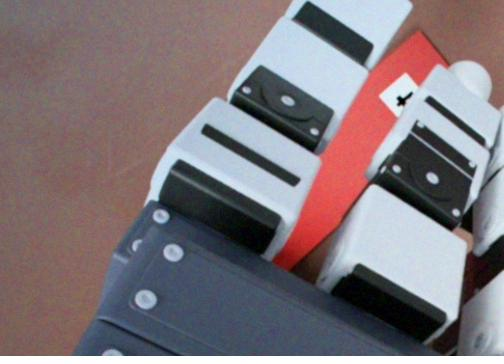

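Request:
move:
  arm4: {"target": [0.303, -0.527, 0.884, 0.1710, 0.9698, 0.1710, 0.0301], "speed": 0.1}

Scene clock: 1505.17 s.
Joint torques (N m): arm1=[2.14 -22.42 6.32 7.1 -0.29 0.9] | arm2=[0.5 0.85 8.36 2 0.03 0.04] | arm3=[-1.08 1.03 11.89 1.01 -0.1 -0.16] | arm4=[1.14 -9.41 7.73 -0.03 0.24 0.08]
Motor temperatures (°C): arm1=[29 42 32 28 27 28] | arm2=[25 24 39 26 26 25] | arm3=[30 28 44 27 25 25] | arm4=[31 25 34 25 24 25]
Heat: arm1: hottest joint2_rad 42 °C; arm2: hottest joint3_rad 39 °C; arm3: hottest joint3_rad 44 °C; arm4: hottest joint3_rad 34 °C.
move: arm4 done
Joint velocities: within noise
arm1.joint_positions: joint1_rad=-0.456 joint2_rad=+1.959 joint3_rad=+0.544 joint4_rad=+1.447 joint5_rad=-0.557 joint6_rad=+0.024 hand_index_mcp=+0.915 hand_index_abd=+0.002 hand_index_pip=+0.576 hand_index_dip=+0.696 hand_middle_mcp=+0.918 hand_middle_abd=+0.001 hand_middle_pip=+0.576 hand_middle_dip=+0.694 hand_ring_mcp=+0.916 hand_ring_abd=+0.003 hand_ring_pip=+0.576 hand_ring_dip=+0.694 hand_thumb_cmc=+1.000 hand_thumb_axl=+0.676 hand_thumb_mcp=+0.948 hand_thumb_ipl=+0.498 hand_current_limit=+0.000 hand_speed=-0.600
arm1.joint_status: not commanded
arm1.hand_state: goal,goal,goal,goal,goal,goal,goal,goal,goal,goal,goal,goal,goal,goal,goal,goal
arm1.index_mcp_current_ma: 69
arm1.index_abd_current_ma: 8
arm1.index_pip_current_ma: 1
arm1.index_dip_current_ma: 1
arm1.middle_mcp_current_ma: 79
arm1.middle_abd_current_ma: 2
arm1.middle_pip_current_ma: 0
arm1.middle_dip_current_ma: -9
arm1.ring_mcp_current_ma: 70
arm1.ring_abd_current_ma: 9
arm1.ring_pip_current_ma: 0
arm1.ring_dip_current_ma: -8
arm1.thumb_cmc_current_ma: 0
arm1.thumb_axl_current_ma: -9
arm1.thumb_mcp_current_ma: -10
arm1.thumb_ipl_current_ma: -10
arm1.hand_goal_index_mcp: 0.900
arm1.hand_goal_index_abd: 0.000
arm1.hand_goal_index_pip: 0.576
arm1.hand_goal_index_dip: 0.696
arm1.hand_goal_middle_mcp: 0.900
arm1.hand_goal_middle_abd: 0.000
arm1.hand_goal_middle_pip: 0.576
arm1.hand_goal_middle_dip: 0.696
arm1.hand_goal_ring_mcp: 0.900
arm1.hand_goal_ring_abd: 0.000
arm1.hand_goal_ring_pip: 0.576
arm1.hand_goal_ring_dip: 0.696
arm1.hand_goal_thumb_cmc: 1.000
arm1.hand_goal_thumb_axl: 0.678
arm1.hand_goal_thumb_mcp: 0.950
arm1.hand_goal_thumb_ipl: 0.500
arm1.on_its_own: joint2_rad reads +1.959 and still pushes toward +1.800 since a time_out; joint4_rad reads +1.447 and still pushes toward +1.570 since a time_out; joint6_rad reads +0.024 and still pushes toward +0.114 since a time_out
arm1.hand: x=+0.1652 y=+0.1515 z=+0.9191 quat_wxyz=(-0.529, -0.516, +0.470, +0.483) (m; scene frame)
arm1.hand_target: x=+0.1782 y=+0.1406 z=+1.0382 quat_wxyz=(-0.585, -0.467, +0.363, +0.555) (m; scene frame)
arm1.hand_status: not commanded
arm2, arm3: as last shown
arm4.joint_positions: joint1_rad=-0.824 joint2_rad=+1.400 joint3_rad=+0.990 joint4_rad=-1.312 joint5_rad=+0.316 joint6_rad=+2.051 hand_index_mcp=+0.755 hand_index_abd=-0.090 hand_index_pip=+0.576 hand_index_dip=+0.697 hand_middle_mcp=+0.753 hand_middle_abd=+0.095 hand_middle_pip=+0.575 hand_middle_dip=+0.697 hand_ring_mcp=+0.855 hand_ring_abd=+0.000 hand_ring_pip=+0.106 hand_ring_dip=+0.303 hand_thumb_cmc=+1.000 hand_thumb_axl=+0.676 hand_thumb_mcp=+0.949 hand_thumb_ipl=+0.498 hand_current_limit=+0.400 hand_speed=-0.600
arm4.joint_status: not commanded
arm4.hand_state: goal,goal,goal,goal,goal,goal,goal,goal,goal,goal,goal,goal,goal,goal,goal,goal
arm4.index_mcp_current_ma: 6
arm4.index_abd_current_ma: 37
arm4.index_pip_current_ma: 2
arm4.index_dip_current_ma: 3
arm4.middle_mcp_current_ma: -5
arm4.middle_abd_current_ma: -17
arm4.middle_pip_current_ma: -4
arm4.middle_dip_current_ma: 2
arm4.ring_mcp_current_ma: 20
arm4.ring_abd_current_ma: 1
arm4.ring_pip_current_ma: 26
arm4.ring_dip_current_ma: 13
arm4.thumb_cmc_current_ma: -1
arm4.thumb_axl_current_ma: -8
arm4.thumb_mcp_current_ma: -5
arm4.thumb_ipl_current_ma: -8
arm4.hand_goal_index_mcp: 0.754
arm4.hand_goal_index_abd: -0.100
arm4.hand_goal_index_pip: 0.576
arm4.hand_goal_index_dip: 0.696
arm4.hand_goal_middle_mcp: 0.754
arm4.hand_goal_middle_abd: 0.100
arm4.hand_goal_middle_pip: 0.576
arm4.hand_goal_middle_dip: 0.696
arm4.hand_goal_ring_mcp: 0.850
arm4.hand_goal_ring_abd: 0.000
arm4.hand_goal_ring_pip: 0.100
arm4.hand_goal_ring_dip: 0.300
arm4.hand_goal_thumb_cmc: 1.000
arm4.hand_goal_thumb_axl: 0.678
arm4.hand_goal_thumb_mcp: 0.950
arm4.hand_goal_thumb_ipl: 0.500
arm4.hand: x=+0.3040 y=-0.5341 z=+0.8909 quat_wxyz=(+0.170, +0.971, +0.166, +0.033) (m; scene frame)
arm4.hand_target: x=+0.3029 y=-0.5272 z=+0.8841 quat_wxyz=(+0.171, +0.970, +0.171, +0.030) (m; scene frame)
arm4.hand_status: done (0.010 m and 0.7 deg from the pose sent, 0.047 m and 1.6 deg at the start)
pictures: none

Request:
move:
  arm4: {"target": [0.296, -0.524, 0.855, 0.1710, 0.9698, 0.1710, 0.0301], "speed": 0.06}
  cameras: ["arm4_cam_wrist"]

Request:
zoom_image:
  camera: "arm4_cam_wrist"
  region: [180, 0, 440, 180]

Scene clock: 1510.07 s.
Joint torques (N m): arm1=[2.2 -22.36 6.32 7.1 -0.3 0.9] | arm2=[0.67 0.97 8.34 1.94 0.02 0.04] | arm3=[-0.85 0.97 11.89 1.05 -0.11 -0.17] | arm4=[1.08 -9.58 6.35 -0.01 0.23 0.08]
Motor temperatures (°C): arm1=[29 42 32 28 27 28] | arm2=[25 24 39 26 26 25] | arm3=[30 28 44 27 25 25] | arm4=[31 25 33 25 24 25]
Heat: arm1: hottest joint2_rad 42 °C; arm2: hottest joint3_rad 39 °C; arm3: hottest joint3_rad 44 °C; arm4: hottest joint3_rad 33 °C.
move: arm4 off_target
Joint velocities: within noise
arm1, arm2, arm3: as last shown
arm1.on_its_own: joint2_rad reads +1.959 and still pushes toward +1.800 since a time_out; joint4_rad reads +1.447 and still pushes toward +1.570 since a time_out; joint6_rad reads +0.024 and still pushes toward +0.114 since a time_out
arm4.joint_positions: joint1_rad=-0.804 joint2_rad=+1.431 joint3_rad=+0.953 joint4_rad=-1.235 joint5_rad=+0.313 joint6_rad=+2.071 hand_index_mcp=+0.755 hand_index_abd=-0.090 hand_index_pip=+0.576 hand_index_dip=+0.697 hand_middle_mcp=+0.753 hand_middle_abd=+0.095 hand_middle_pip=+0.575 hand_middle_dip=+0.697 hand_ring_mcp=+0.855 hand_ring_abd=+0.000 hand_ring_pip=+0.106 hand_ring_dip=+0.303 hand_thumb_cmc=+1.000 hand_thumb_axl=+0.676 hand_thumb_mcp=+0.949 hand_thumb_ipl=+0.498 hand_current_limit=+0.400 hand_speed=-0.600
arm4.joint_status: not commanded
arm4.hand_state: goal,goal,goal,goal,goal,goal,goal,goal,goal,goal,goal,goal,goal,goal,goal,goal
arm4.index_mcp_current_ma: 3
arm4.index_abd_current_ma: 37
arm4.index_pip_current_ma: 2
arm4.index_dip_current_ma: 3
arm4.middle_mcp_current_ma: -4
arm4.middle_abd_current_ma: -17
arm4.middle_pip_current_ma: -4
arm4.middle_dip_current_ma: 2
arm4.ring_mcp_current_ma: 20
arm4.ring_abd_current_ma: 1
arm4.ring_pip_current_ma: 26
arm4.ring_dip_current_ma: 13
arm4.thumb_cmc_current_ma: -1
arm4.thumb_axl_current_ma: -8
arm4.thumb_mcp_current_ma: -5
arm4.thumb_ipl_current_ma: -8
arm4.hand_goal_index_mcp: 0.754
arm4.hand_goal_index_abd: -0.100
arm4.hand_goal_index_pip: 0.576
arm4.hand_goal_index_dip: 0.696
arm4.hand_goal_middle_mcp: 0.754
arm4.hand_goal_middle_abd: 0.100
arm4.hand_goal_middle_pip: 0.576
arm4.hand_goal_middle_dip: 0.696
arm4.hand_goal_ring_mcp: 0.850
arm4.hand_goal_ring_abd: 0.000
arm4.hand_goal_ring_pip: 0.100
arm4.hand_goal_ring_dip: 0.300
arm4.hand_goal_thumb_cmc: 1.000
arm4.hand_goal_thumb_axl: 0.678
arm4.hand_goal_thumb_mcp: 0.950
arm4.hand_goal_thumb_ipl: 0.500
arm4.hand: x=+0.3011 y=-0.5268 z=+0.8658 quat_wxyz=(+0.166, +0.971, +0.166, +0.039) (m; scene frame)
arm4.hand_target: x=+0.2959 y=-0.5243 z=+0.8553 quat_wxyz=(+0.171, +0.970, +0.171, +0.030) (m; scene frame)
arm4.hand_status: off_target (0.012 m and 1.3 deg from the pose sent, 0.038 m and 0.7 deg at the start)
pictures: arm4_cam_wrist
camera_calibration:
arm4_cam_wrist: T_world_to_cam=[[-0.548339, -0.824051, 0.142355, -0.352552], [-0.62027, 0.514953, 0.591683, -0.116903], [-0.560883, 0.236144, -0.793502, 1.09798], [0, 0, 0, 1]] pos_world=[0.350008, -0.489603, 0.990607]

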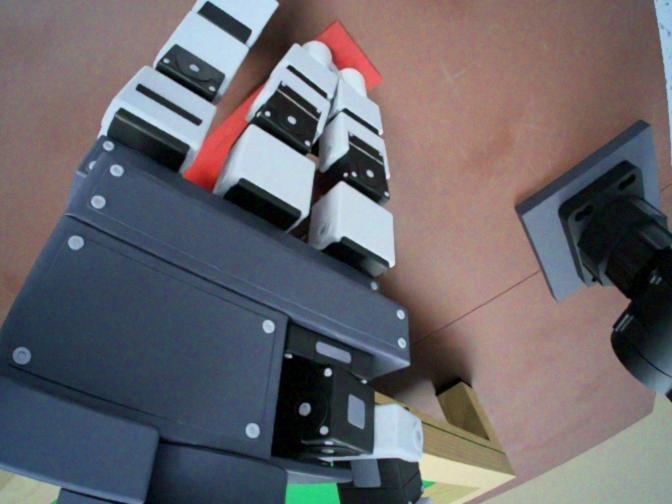

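Scaled by 1.938 from the camera's 672x504 image, which has a finer 960x720 frame.

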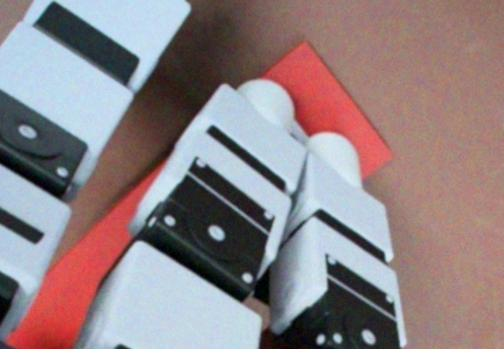

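Request:
move:
  arm4: {"target": [0.2965, -0.524, 0.848, 0.1710, 0.9698, 0.1710, 0.0301], "speed": 0.06}

Request:
move:
  arm4: {"target": [0.306, -0.498, 0.852, 0.1710, 0.9698, 0.1710, 0.0301], "speed": 0.02}
  cameras: ["arm4_cam_wrist"]

Request:
zoom_image:
  camera: "arm4_cam_wrist"
  region: [180, 0, 440, 180]

Scene clock: 1514.70 s.
Joint torques (N m): arm1=[2.2 -22.42 6.32 7.09 -0.29 0.9] | arm2=[0.38 0.85 8.39 1.95 0.03 0.03] | arm3=[-1.08 1.08 11.92 1.02 -0.1 -0.15] | arm4=[0.97 -8.7 5.75 0.58 0.24 0.07]
Motor temperatures (°C): arm1=[29 42 32 28 27 28] | arm2=[25 24 39 26 26 25] | arm3=[30 28 44 27 25 25] | arm4=[31 25 33 25 24 25]
Heat: arm1: hottest joint2_rad 42 °C; arm2: hottest joint3_rad 39 °C; arm3: hottest joint3_rad 44 °C; arm4: hottest joint3_rad 33 °C.
move: arm4 off_target
Joint velocities: within noise
arm1, arm2, arm3: as last shown
arm1.on_its_own: joint2_rad reads +1.959 and still pushes toward +1.800 since a time_out; joint4_rad reads +1.447 and still pushes toward +1.570 since a time_out; joint6_rad reads +0.024 and still pushes toward +0.114 since a time_out
arm4.joint_positions: joint1_rad=-0.804 joint2_rad=+1.431 joint3_rad=+0.950 joint4_rad=-1.228 joint5_rad=+0.313 joint6_rad=+2.071 hand_index_mcp=+0.748 hand_index_abd=-0.090 hand_index_pip=+0.573 hand_index_dip=+0.696 hand_middle_mcp=+0.749 hand_middle_abd=+0.095 hand_middle_pip=+0.573 hand_middle_dip=+0.696 hand_ring_mcp=+0.855 hand_ring_abd=+0.000 hand_ring_pip=+0.106 hand_ring_dip=+0.303 hand_thumb_cmc=+1.000 hand_thumb_axl=+0.676 hand_thumb_mcp=+0.949 hand_thumb_ipl=+0.498 hand_current_limit=+0.400 hand_speed=-0.600
arm4.joint_status: not commanded
arm4.hand_state: goal,goal,goal,goal,goal,goal,goal,goal,goal,goal,goal,goal,goal,goal,goal,goal
arm4.index_mcp_current_ma: -28
arm4.index_abd_current_ma: 37
arm4.index_pip_current_ma: -11
arm4.index_dip_current_ma: 0
arm4.middle_mcp_current_ma: -20
arm4.middle_abd_current_ma: -17
arm4.middle_pip_current_ma: -11
arm4.middle_dip_current_ma: -2
arm4.ring_mcp_current_ma: 20
arm4.ring_abd_current_ma: 1
arm4.ring_pip_current_ma: 26
arm4.ring_dip_current_ma: 13
arm4.thumb_cmc_current_ma: -1
arm4.thumb_axl_current_ma: -8
arm4.thumb_mcp_current_ma: -5
arm4.thumb_ipl_current_ma: -8
arm4.hand_goal_index_mcp: 0.754
arm4.hand_goal_index_abd: -0.100
arm4.hand_goal_index_pip: 0.576
arm4.hand_goal_index_dip: 0.696
arm4.hand_goal_middle_mcp: 0.754
arm4.hand_goal_middle_abd: 0.100
arm4.hand_goal_middle_pip: 0.576
arm4.hand_goal_middle_dip: 0.696
arm4.hand_goal_ring_mcp: 0.850
arm4.hand_goal_ring_abd: 0.000
arm4.hand_goal_ring_pip: 0.100
arm4.hand_goal_ring_dip: 0.300
arm4.hand_goal_thumb_cmc: 1.000
arm4.hand_goal_thumb_axl: 0.678
arm4.hand_goal_thumb_mcp: 0.950
arm4.hand_goal_thumb_ipl: 0.500
arm4.hand: x=+0.3014 y=-0.5262 z=+0.8646 quat_wxyz=(+0.164, +0.972, +0.166, +0.041) (m; scene frame)
arm4.hand_target: x=+0.2961 y=-0.5245 z=+0.8487 quat_wxyz=(+0.171, +0.970, +0.171, +0.030) (m; scene frame)
arm4.hand_status: off_target (0.017 m and 1.6 deg from the pose sent, 0.019 m and 1.3 deg at the start)
pictures: none

Scene clock: 1516.63 s.
Joint torques (N m): arm1=[2.2 -22.42 6.31 7.09 -0.3 0.9] | arm2=[0.38 1.08 8.35 1.95 0.02 0.04] | arm3=[-1.14 1.2 11.88 0.99 -0.1 -0.14] | arm4=[1.14 -8 9.65 0.14 -0.26 0.11]
Motor temperatures (°C): arm1=[29 42 32 28 27 28] | arm2=[25 24 39 26 26 25] | arm3=[30 28 44 27 25 25] | arm4=[31 25 33 25 24 25]
Heat: arm1: hottest joint2_rad 42 °C; arm2: hottest joint3_rad 39 °C; arm3: hottest joint3_rad 44 °C; arm4: hottest joint3_rad 33 °C.
move: arm4 off_target
Joint velocities: within noise
arm1, arm2, arm3: as last shown
arm1.on_its_own: joint2_rad reads +1.959 and still pushes toward +1.800 since a time_out; joint4_rad reads +1.447 and still pushes toward +1.570 since a time_out; joint6_rad reads +0.024 and still pushes toward +0.114 since a time_out
arm4.joint_positions: joint1_rad=-0.779 joint2_rad=+1.471 joint3_rad=+0.975 joint4_rad=-1.243 joint5_rad=+0.315 joint6_rad=+2.079 hand_index_mcp=+0.721 hand_index_abd=-0.080 hand_index_pip=+0.558 hand_index_dip=+0.688 hand_middle_mcp=+0.721 hand_middle_abd=+0.105 hand_middle_pip=+0.555 hand_middle_dip=+0.687 hand_ring_mcp=+0.855 hand_ring_abd=+0.000 hand_ring_pip=+0.106 hand_ring_dip=+0.303 hand_thumb_cmc=+1.000 hand_thumb_axl=+0.676 hand_thumb_mcp=+0.949 hand_thumb_ipl=+0.498 hand_current_limit=+0.400 hand_speed=-0.600
arm4.joint_status: not commanded
arm4.hand_state: blocked,goal,goal,goal,blocked,goal,blocked,goal,goal,goal,goal,goal,goal,goal,goal,goal
arm4.index_mcp_current_ma: -159
arm4.index_abd_current_ma: 74
arm4.index_pip_current_ma: -80
arm4.index_dip_current_ma: -35
arm4.middle_mcp_current_ma: -158
arm4.middle_abd_current_ma: 18
arm4.middle_pip_current_ma: -92
arm4.middle_dip_current_ma: -39
arm4.ring_mcp_current_ma: 20
arm4.ring_abd_current_ma: 1
arm4.ring_pip_current_ma: 26
arm4.ring_dip_current_ma: 13
arm4.thumb_cmc_current_ma: -1
arm4.thumb_axl_current_ma: -8
arm4.thumb_mcp_current_ma: -5
arm4.thumb_ipl_current_ma: -8
arm4.hand_goal_index_mcp: 0.754
arm4.hand_goal_index_abd: -0.100
arm4.hand_goal_index_pip: 0.576
arm4.hand_goal_index_dip: 0.696
arm4.hand_goal_middle_mcp: 0.754
arm4.hand_goal_middle_abd: 0.100
arm4.hand_goal_middle_pip: 0.576
arm4.hand_goal_middle_dip: 0.696
arm4.hand_goal_ring_mcp: 0.850
arm4.hand_goal_ring_abd: 0.000
arm4.hand_goal_ring_pip: 0.100
arm4.hand_goal_ring_dip: 0.300
arm4.hand_goal_thumb_cmc: 1.000
arm4.hand_goal_thumb_axl: 0.678
arm4.hand_goal_thumb_mcp: 0.950
arm4.hand_goal_thumb_ipl: 0.500
arm4.hand: x=+0.3018 y=-0.5149 z=+0.8614 quat_wxyz=(+0.173, +0.968, +0.176, +0.032) (m; scene frame)
arm4.hand_target: x=+0.3058 y=-0.4987 z=+0.8522 quat_wxyz=(+0.167, +0.969, +0.178, +0.029) (m; scene frame)
arm4.hand_status: off_target (0.020 m and 0.7 deg from the pose sent, 0.031 m and 1.6 deg at the start; a joint's target at an end of its range on 40 of 58 steps)
pictures: arm4_cam_wrist
camera_calibration:
arm4_cam_wrist: T_world_to_cam=[[-0.531003, -0.831025, 0.16563, -0.370597], [-0.621511, 0.514819, 0.590496, -0.118641], [-0.575986, 0.210614, -0.789862, 1.08031], [0, 0, 0, 1]] pos_world=[0.351721, -0.474427, 0.984738]

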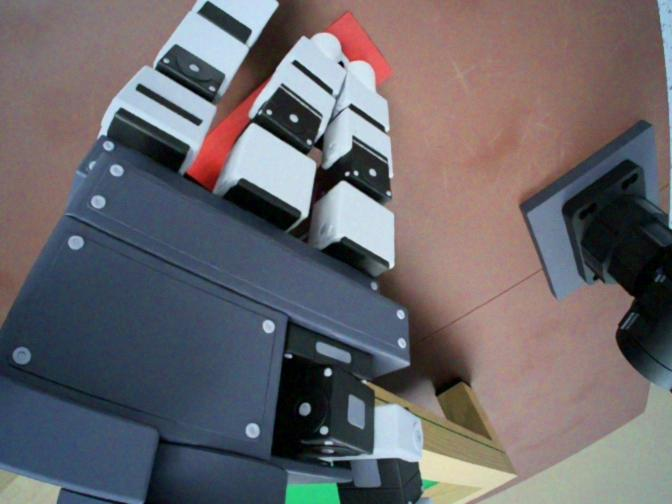

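Scaled by 1.938 from the camera's 672x504 image, which has a finer 960x720 frame.

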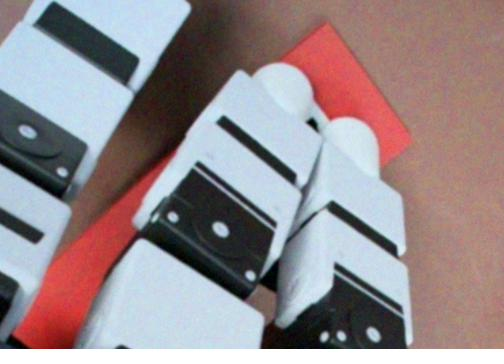

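Request:
move:
  arm4: {"target": [0.306, -0.496, 0.861, 0.1710, 0.9698, 0.1710, 0.0301], "speed": 0.02}
  cameras: ["arm4_cam_wrist"]

Request:
zoom_image:
  camera: "arm4_cam_wrist"
  region: [180, 0, 440, 180]

Scene clock: 1525.87 s.
Joint torques (N m): arm1=[2.2 -22.36 6.32 7.1 -0.29 0.9] | arm2=[0.56 0.97 8.35 2.02 0.03 0.04] | arm3=[-0.73 1.32 11.93 1.06 -0.1 -0.17] | arm4=[1.26 -9.41 10.5 -0.66 -0.24 0.11]
Motor temperatures (°C): arm1=[29 42 32 29 27 28] | arm2=[25 24 39 26 26 25] | arm3=[30 28 44 27 25 25] | arm4=[31 25 33 25 24 25]
Heat: arm1: hottest joint2_rad 42 °C; arm2: hottest joint3_rad 39 °C; arm3: hottest joint3_rad 44 °C; arm4: hottest joint3_rad 33 °C.
move: arm4 off_target
Joint velocities: within noise
arm1, arm2, arm3: as last shown
arm1.on_its_own: joint2_rad reads +1.959 and still pushes toward +1.800 since a time_out; joint4_rad reads +1.447 and still pushes toward +1.570 since a time_out; joint6_rad reads +0.024 and still pushes toward +0.114 since a time_out
arm4.joint_positions: joint1_rad=-0.777 joint2_rad=+1.475 joint3_rad=+0.981 joint4_rad=-1.252 joint5_rad=+0.312 joint6_rad=+2.080 hand_index_mcp=+0.722 hand_index_abd=-0.083 hand_index_pip=+0.558 hand_index_dip=+0.688 hand_middle_mcp=+0.721 hand_middle_abd=+0.102 hand_middle_pip=+0.555 hand_middle_dip=+0.687 hand_ring_mcp=+0.855 hand_ring_abd=+0.000 hand_ring_pip=+0.106 hand_ring_dip=+0.303 hand_thumb_cmc=+1.000 hand_thumb_axl=+0.676 hand_thumb_mcp=+0.949 hand_thumb_ipl=+0.498 hand_current_limit=+0.400 hand_speed=-0.600
arm4.joint_status: not commanded
arm4.hand_state: blocked,goal,goal,goal,blocked,goal,blocked,goal,goal,goal,goal,goal,goal,goal,goal,goal
arm4.index_mcp_current_ma: -153
arm4.index_abd_current_ma: 62
arm4.index_pip_current_ma: -80
arm4.index_dip_current_ma: -35
arm4.middle_mcp_current_ma: -158
arm4.middle_abd_current_ma: 7
arm4.middle_pip_current_ma: -92
arm4.middle_dip_current_ma: -39
arm4.ring_mcp_current_ma: 20
arm4.ring_abd_current_ma: 1
arm4.ring_pip_current_ma: 26
arm4.ring_dip_current_ma: 13
arm4.thumb_cmc_current_ma: -1
arm4.thumb_axl_current_ma: -8
arm4.thumb_mcp_current_ma: -5
arm4.thumb_ipl_current_ma: -8
arm4.hand_goal_index_mcp: 0.754
arm4.hand_goal_index_abd: -0.100
arm4.hand_goal_index_pip: 0.576
arm4.hand_goal_index_dip: 0.696
arm4.hand_goal_middle_mcp: 0.754
arm4.hand_goal_middle_abd: 0.100
arm4.hand_goal_middle_pip: 0.576
arm4.hand_goal_middle_dip: 0.696
arm4.hand_goal_ring_mcp: 0.850
arm4.hand_goal_ring_abd: 0.000
arm4.hand_goal_ring_pip: 0.100
arm4.hand_goal_ring_dip: 0.300
arm4.hand_goal_thumb_cmc: 1.000
arm4.hand_goal_thumb_axl: 0.678
arm4.hand_goal_thumb_mcp: 0.950
arm4.hand_goal_thumb_ipl: 0.500
arm4.hand: x=+0.3017 y=-0.5137 z=+0.8622 quat_wxyz=(+0.174, +0.968, +0.177, +0.029) (m; scene frame)
arm4.hand_target: x=+0.3059 y=-0.4966 z=+0.8611 quat_wxyz=(+0.166, +0.969, +0.179, +0.029) (m; scene frame)
arm4.hand_status: off_target (0.018 m and 0.8 deg from the pose sent, 0.019 m and 0.7 deg at the start; a joint's target at an end of its range on 29 of 29 steps)
pictures: arm4_cam_wrist
camera_calibration:
arm4_cam_wrist: T_world_to_cam=[[-0.52973, -0.830682, 0.171331, -0.374921], [-0.61813, 0.516419, 0.592644, -0.121884], [-0.580777, 0.208036, -0.787032, 1.07833], [0, 0, 0, 1]] pos_world=[0.35232, -0.472828, 0.985146]

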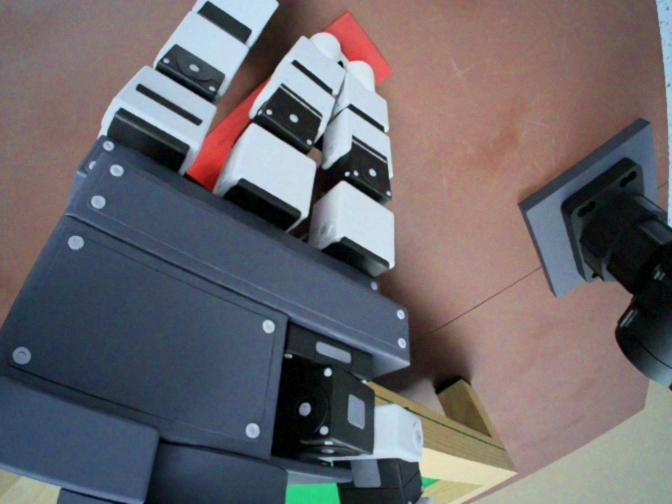

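Scaled by 1.938 from the camera's 672x504 image, which has a finer 960x720 frame.

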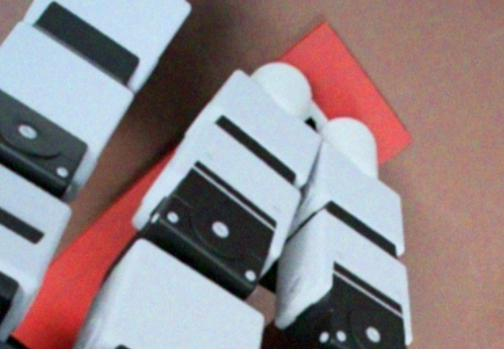

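Request:
move:
  arm4: {"target": [0.308, -0.488, 0.866, 0.1710, 0.9698, 0.1710, 0.0301], "speed": 0.02}
  cameras: ["arm4_cam_wrist"]

Request:
zoom_image:
  camera: "arm4_cam_wrist"
  region: [180, 0, 440, 180]

Scene clock: 1532.07 s.
Joint torques (N m): arm1=[2.2 -22.36 6.32 7.1 -0.29 0.91] | arm2=[0.5 0.97 8.35 1.95 0.03 0.03] | arm3=[-0.79 0.85 11.9 1.01 -0.09 -0.17] | arm4=[1.38 -9.88 10.99 -0.81 -0.06 0.09]
Motor temperatures (°C): arm1=[29 42 32 29 27 28] | arm2=[25 24 39 26 26 25] | arm3=[30 28 44 27 25 25] | arm4=[31 25 34 25 24 25]
Heat: arm1: hottest joint2_rad 42 °C; arm2: hottest joint3_rad 39 °C; arm3: hottest joint3_rad 44 °C; arm4: hottest joint3_rad 34 °C.
move: arm4 off_target
Joint velocities: within noise
arm1, arm2, arm3: as last shown
arm1.on_its_own: joint2_rad reads +1.959 and still pushes toward +1.800 since a time_out; joint4_rad reads +1.447 and still pushes toward +1.570 since a time_out; joint6_rad reads +0.024 and still pushes toward +0.114 since a time_out
arm4.joint_positions: joint1_rad=-0.770 joint2_rad=+1.487 joint3_rad=+1.002 joint4_rad=-1.266 joint5_rad=+0.302 joint6_rad=+2.081 hand_index_mcp=+0.741 hand_index_abd=-0.088 hand_index_pip=+0.566 hand_index_dip=+0.689 hand_middle_mcp=+0.735 hand_middle_abd=+0.097 hand_middle_pip=+0.560 hand_middle_dip=+0.687 hand_ring_mcp=+0.855 hand_ring_abd=+0.000 hand_ring_pip=+0.106 hand_ring_dip=+0.303 hand_thumb_cmc=+1.000 hand_thumb_axl=+0.676 hand_thumb_mcp=+0.949 hand_thumb_ipl=+0.498 hand_current_limit=+0.400 hand_speed=-0.600
arm4.joint_status: not commanded
arm4.hand_state: goal,goal,goal,goal,goal,goal,goal,goal,goal,goal,goal,goal,goal,goal,goal,goal
arm4.index_mcp_current_ma: -61
arm4.index_abd_current_ma: 45
arm4.index_pip_current_ma: -44
arm4.index_dip_current_ma: -29
arm4.middle_mcp_current_ma: -90
arm4.middle_abd_current_ma: -9
arm4.middle_pip_current_ma: -67
arm4.middle_dip_current_ma: -39
arm4.ring_mcp_current_ma: 20
arm4.ring_abd_current_ma: 1
arm4.ring_pip_current_ma: 26
arm4.ring_dip_current_ma: 13
arm4.thumb_cmc_current_ma: -1
arm4.thumb_axl_current_ma: -8
arm4.thumb_mcp_current_ma: -5
arm4.thumb_ipl_current_ma: -8
arm4.hand_goal_index_mcp: 0.754
arm4.hand_goal_index_abd: -0.100
arm4.hand_goal_index_pip: 0.576
arm4.hand_goal_index_dip: 0.696
arm4.hand_goal_middle_mcp: 0.754
arm4.hand_goal_middle_abd: 0.100
arm4.hand_goal_middle_pip: 0.576
arm4.hand_goal_middle_dip: 0.696
arm4.hand_goal_ring_mcp: 0.850
arm4.hand_goal_ring_abd: 0.000
arm4.hand_goal_ring_pip: 0.100
arm4.hand_goal_ring_dip: 0.300
arm4.hand_goal_thumb_cmc: 1.000
arm4.hand_goal_thumb_axl: 0.678
arm4.hand_goal_thumb_mcp: 0.950
arm4.hand_goal_thumb_ipl: 0.500
arm4.hand: x=+0.3026 y=-0.5071 z=+0.8643 quat_wxyz=(+0.172, +0.968, +0.179, +0.024) (m; scene frame)
arm4.hand_target: x=+0.3079 y=-0.4888 z=+0.8660 quat_wxyz=(+0.164, +0.969, +0.183, +0.028) (m; scene frame)
arm4.hand_status: off_target (0.020 m and 1.2 deg from the pose sent, 0.027 m and 0.8 deg at the start; a joint's target at an end of its range on 30 of 30 steps)
pictures: arm4_cam_wrist
camera_calibration:
arm4_cam_wrist: T_world_to_cam=[[-0.524548, -0.833388, 0.17411, -0.374598], [-0.614004, 0.511969, 0.600739, -0.13654], [-0.589788, 0.208212, -0.780255, 1.07607], [0, 0, 0, 1]] pos_world=[0.354321, -0.466331, 0.986854]

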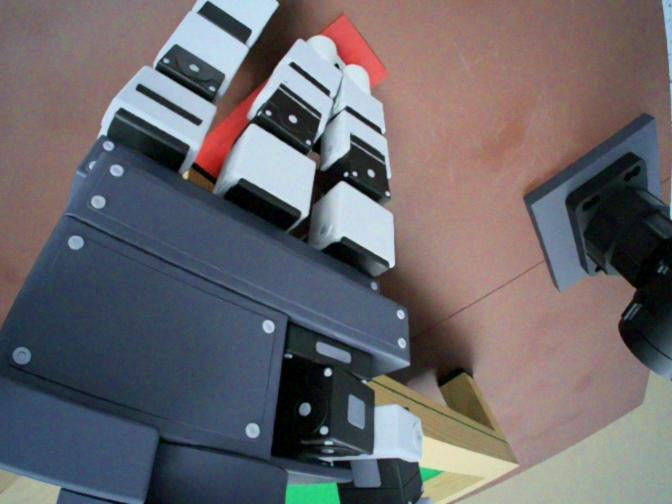

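Scaled by 1.938 from the camera's 672x504 image, which has a finer 960x720 frame.

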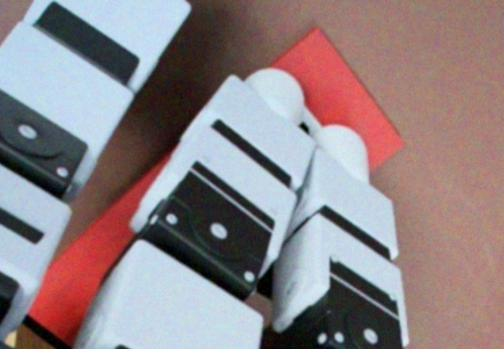

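Request:
move:
  arm4: {"target": [0.317, -0.480, 0.866, 0.1710, 0.9698, 0.1710, 0.0301], "speed": 0.02}
  cameras: ["arm4_cam_wrist"]

Request:
zoom_image:
  camera: "arm4_cam_wrist"
  region: [180, 0, 440, 180]

Scene clock: 1540.63 s.
Joint torques (N m): arm1=[2.2 -22.42 6.31 7.1 -0.3 0.9] | arm2=[0.56 1.08 8.38 1.96 0.03 0.04] | arm3=[-0.97 0.97 11.86 0.92 -0.09 -0.16] | arm4=[1.08 -9.64 12 -0.16 -0.05 0.09]
Motor temperatures (°C): arm1=[29 42 32 29 27 28] | arm2=[25 24 39 26 26 25] | arm3=[30 28 44 27 25 25] | arm4=[31 25 34 25 23 25]
Heat: arm1: hottest joint2_rad 42 °C; arm2: hottest joint3_rad 39 °C; arm3: hottest joint3_rad 44 °C; arm4: hottest joint3_rad 34 °C.
move: arm4 off_target
Joint velocities: within noise
arm1, arm2, arm3: as last shown
arm1.on_its_own: joint2_rad reads +1.959 and still pushes toward +1.800 since a time_out; joint4_rad reads +1.447 and still pushes toward +1.570 since a time_out; joint6_rad reads +0.024 and still pushes toward +0.114 since a time_out
arm4.joint_positions: joint1_rad=-0.770 joint2_rad=+1.509 joint3_rad=+1.022 joint4_rad=-1.286 joint5_rad=+0.303 joint6_rad=+2.081 hand_index_mcp=+0.754 hand_index_abd=-0.088 hand_index_pip=+0.574 hand_index_dip=+0.694 hand_middle_mcp=+0.745 hand_middle_abd=+0.098 hand_middle_pip=+0.567 hand_middle_dip=+0.690 hand_ring_mcp=+0.855 hand_ring_abd=+0.000 hand_ring_pip=+0.106 hand_ring_dip=+0.303 hand_thumb_cmc=+1.000 hand_thumb_axl=+0.676 hand_thumb_mcp=+0.949 hand_thumb_ipl=+0.498 hand_current_limit=+0.400 hand_speed=-0.600
arm4.joint_status: not commanded
arm4.hand_state: goal,goal,goal,goal,goal,goal,goal,goal,goal,goal,goal,goal,goal,goal,goal,goal
arm4.index_mcp_current_ma: 1
arm4.index_abd_current_ma: 45
arm4.index_pip_current_ma: -7
arm4.index_dip_current_ma: -10
arm4.middle_mcp_current_ma: -40
arm4.middle_abd_current_ma: -9
arm4.middle_pip_current_ma: -36
arm4.middle_dip_current_ma: -23
arm4.ring_mcp_current_ma: 20
arm4.ring_abd_current_ma: 1
arm4.ring_pip_current_ma: 26
arm4.ring_dip_current_ma: 13
arm4.thumb_cmc_current_ma: -1
arm4.thumb_axl_current_ma: -8
arm4.thumb_mcp_current_ma: -5
arm4.thumb_ipl_current_ma: -8
arm4.hand_goal_index_mcp: 0.754
arm4.hand_goal_index_abd: -0.100
arm4.hand_goal_index_pip: 0.576
arm4.hand_goal_index_dip: 0.696
arm4.hand_goal_middle_mcp: 0.754
arm4.hand_goal_middle_abd: 0.100
arm4.hand_goal_middle_pip: 0.576
arm4.hand_goal_middle_dip: 0.696
arm4.hand_goal_ring_mcp: 0.850
arm4.hand_goal_ring_abd: 0.000
arm4.hand_goal_ring_pip: 0.100
arm4.hand_goal_ring_dip: 0.300
arm4.hand_goal_thumb_cmc: 1.000
arm4.hand_goal_thumb_axl: 0.678
arm4.hand_goal_thumb_mcp: 0.950
arm4.hand_goal_thumb_ipl: 0.500
arm4.hand: x=+0.3052 y=-0.5044 z=+0.8652 quat_wxyz=(+0.179, +0.967, +0.181, +0.016) (m; scene frame)
arm4.hand_target: x=+0.3164 y=-0.4809 z=+0.8663 quat_wxyz=(+0.165, +0.969, +0.182, +0.028) (m; scene frame)
arm4.hand_status: off_target (0.027 m and 2.2 deg from the pose sent, 0.031 m and 1.2 deg at the start; a joint's target at an end of its range on 37 of 37 steps)
pictures: arm4_cam_wrist
camera_calibration:
arm4_cam_wrist: T_world_to_cam=[[-0.522168, -0.830166, 0.19536, -0.388726], [-0.606087, 0.522377, 0.599817, -0.133209], [-0.599999, 0.1948, -0.775921, 1.07039], [0, 0, 0, 1]] pos_world=[0.358518, -0.461635, 0.986383]

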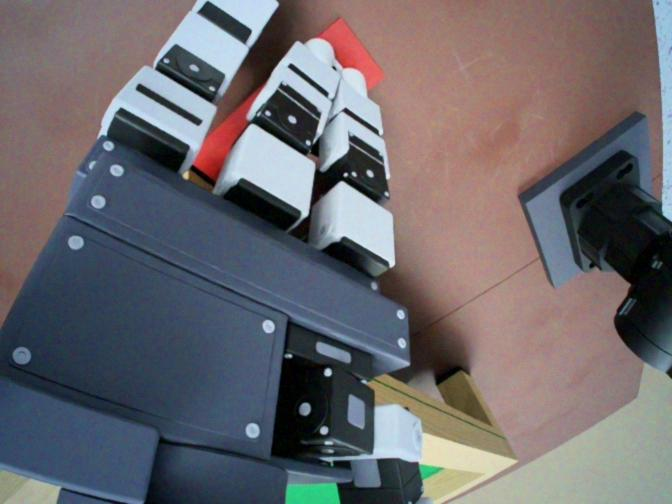

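Scaled by 1.938 from the camera's 672x504 image, which has a finer 960x720 frame.

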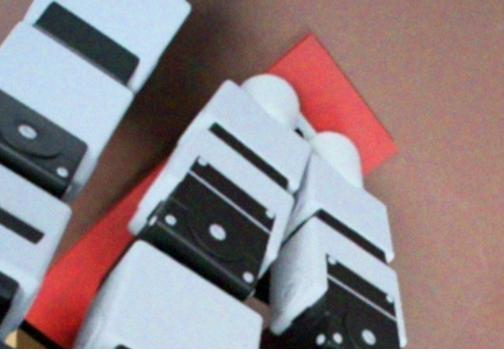

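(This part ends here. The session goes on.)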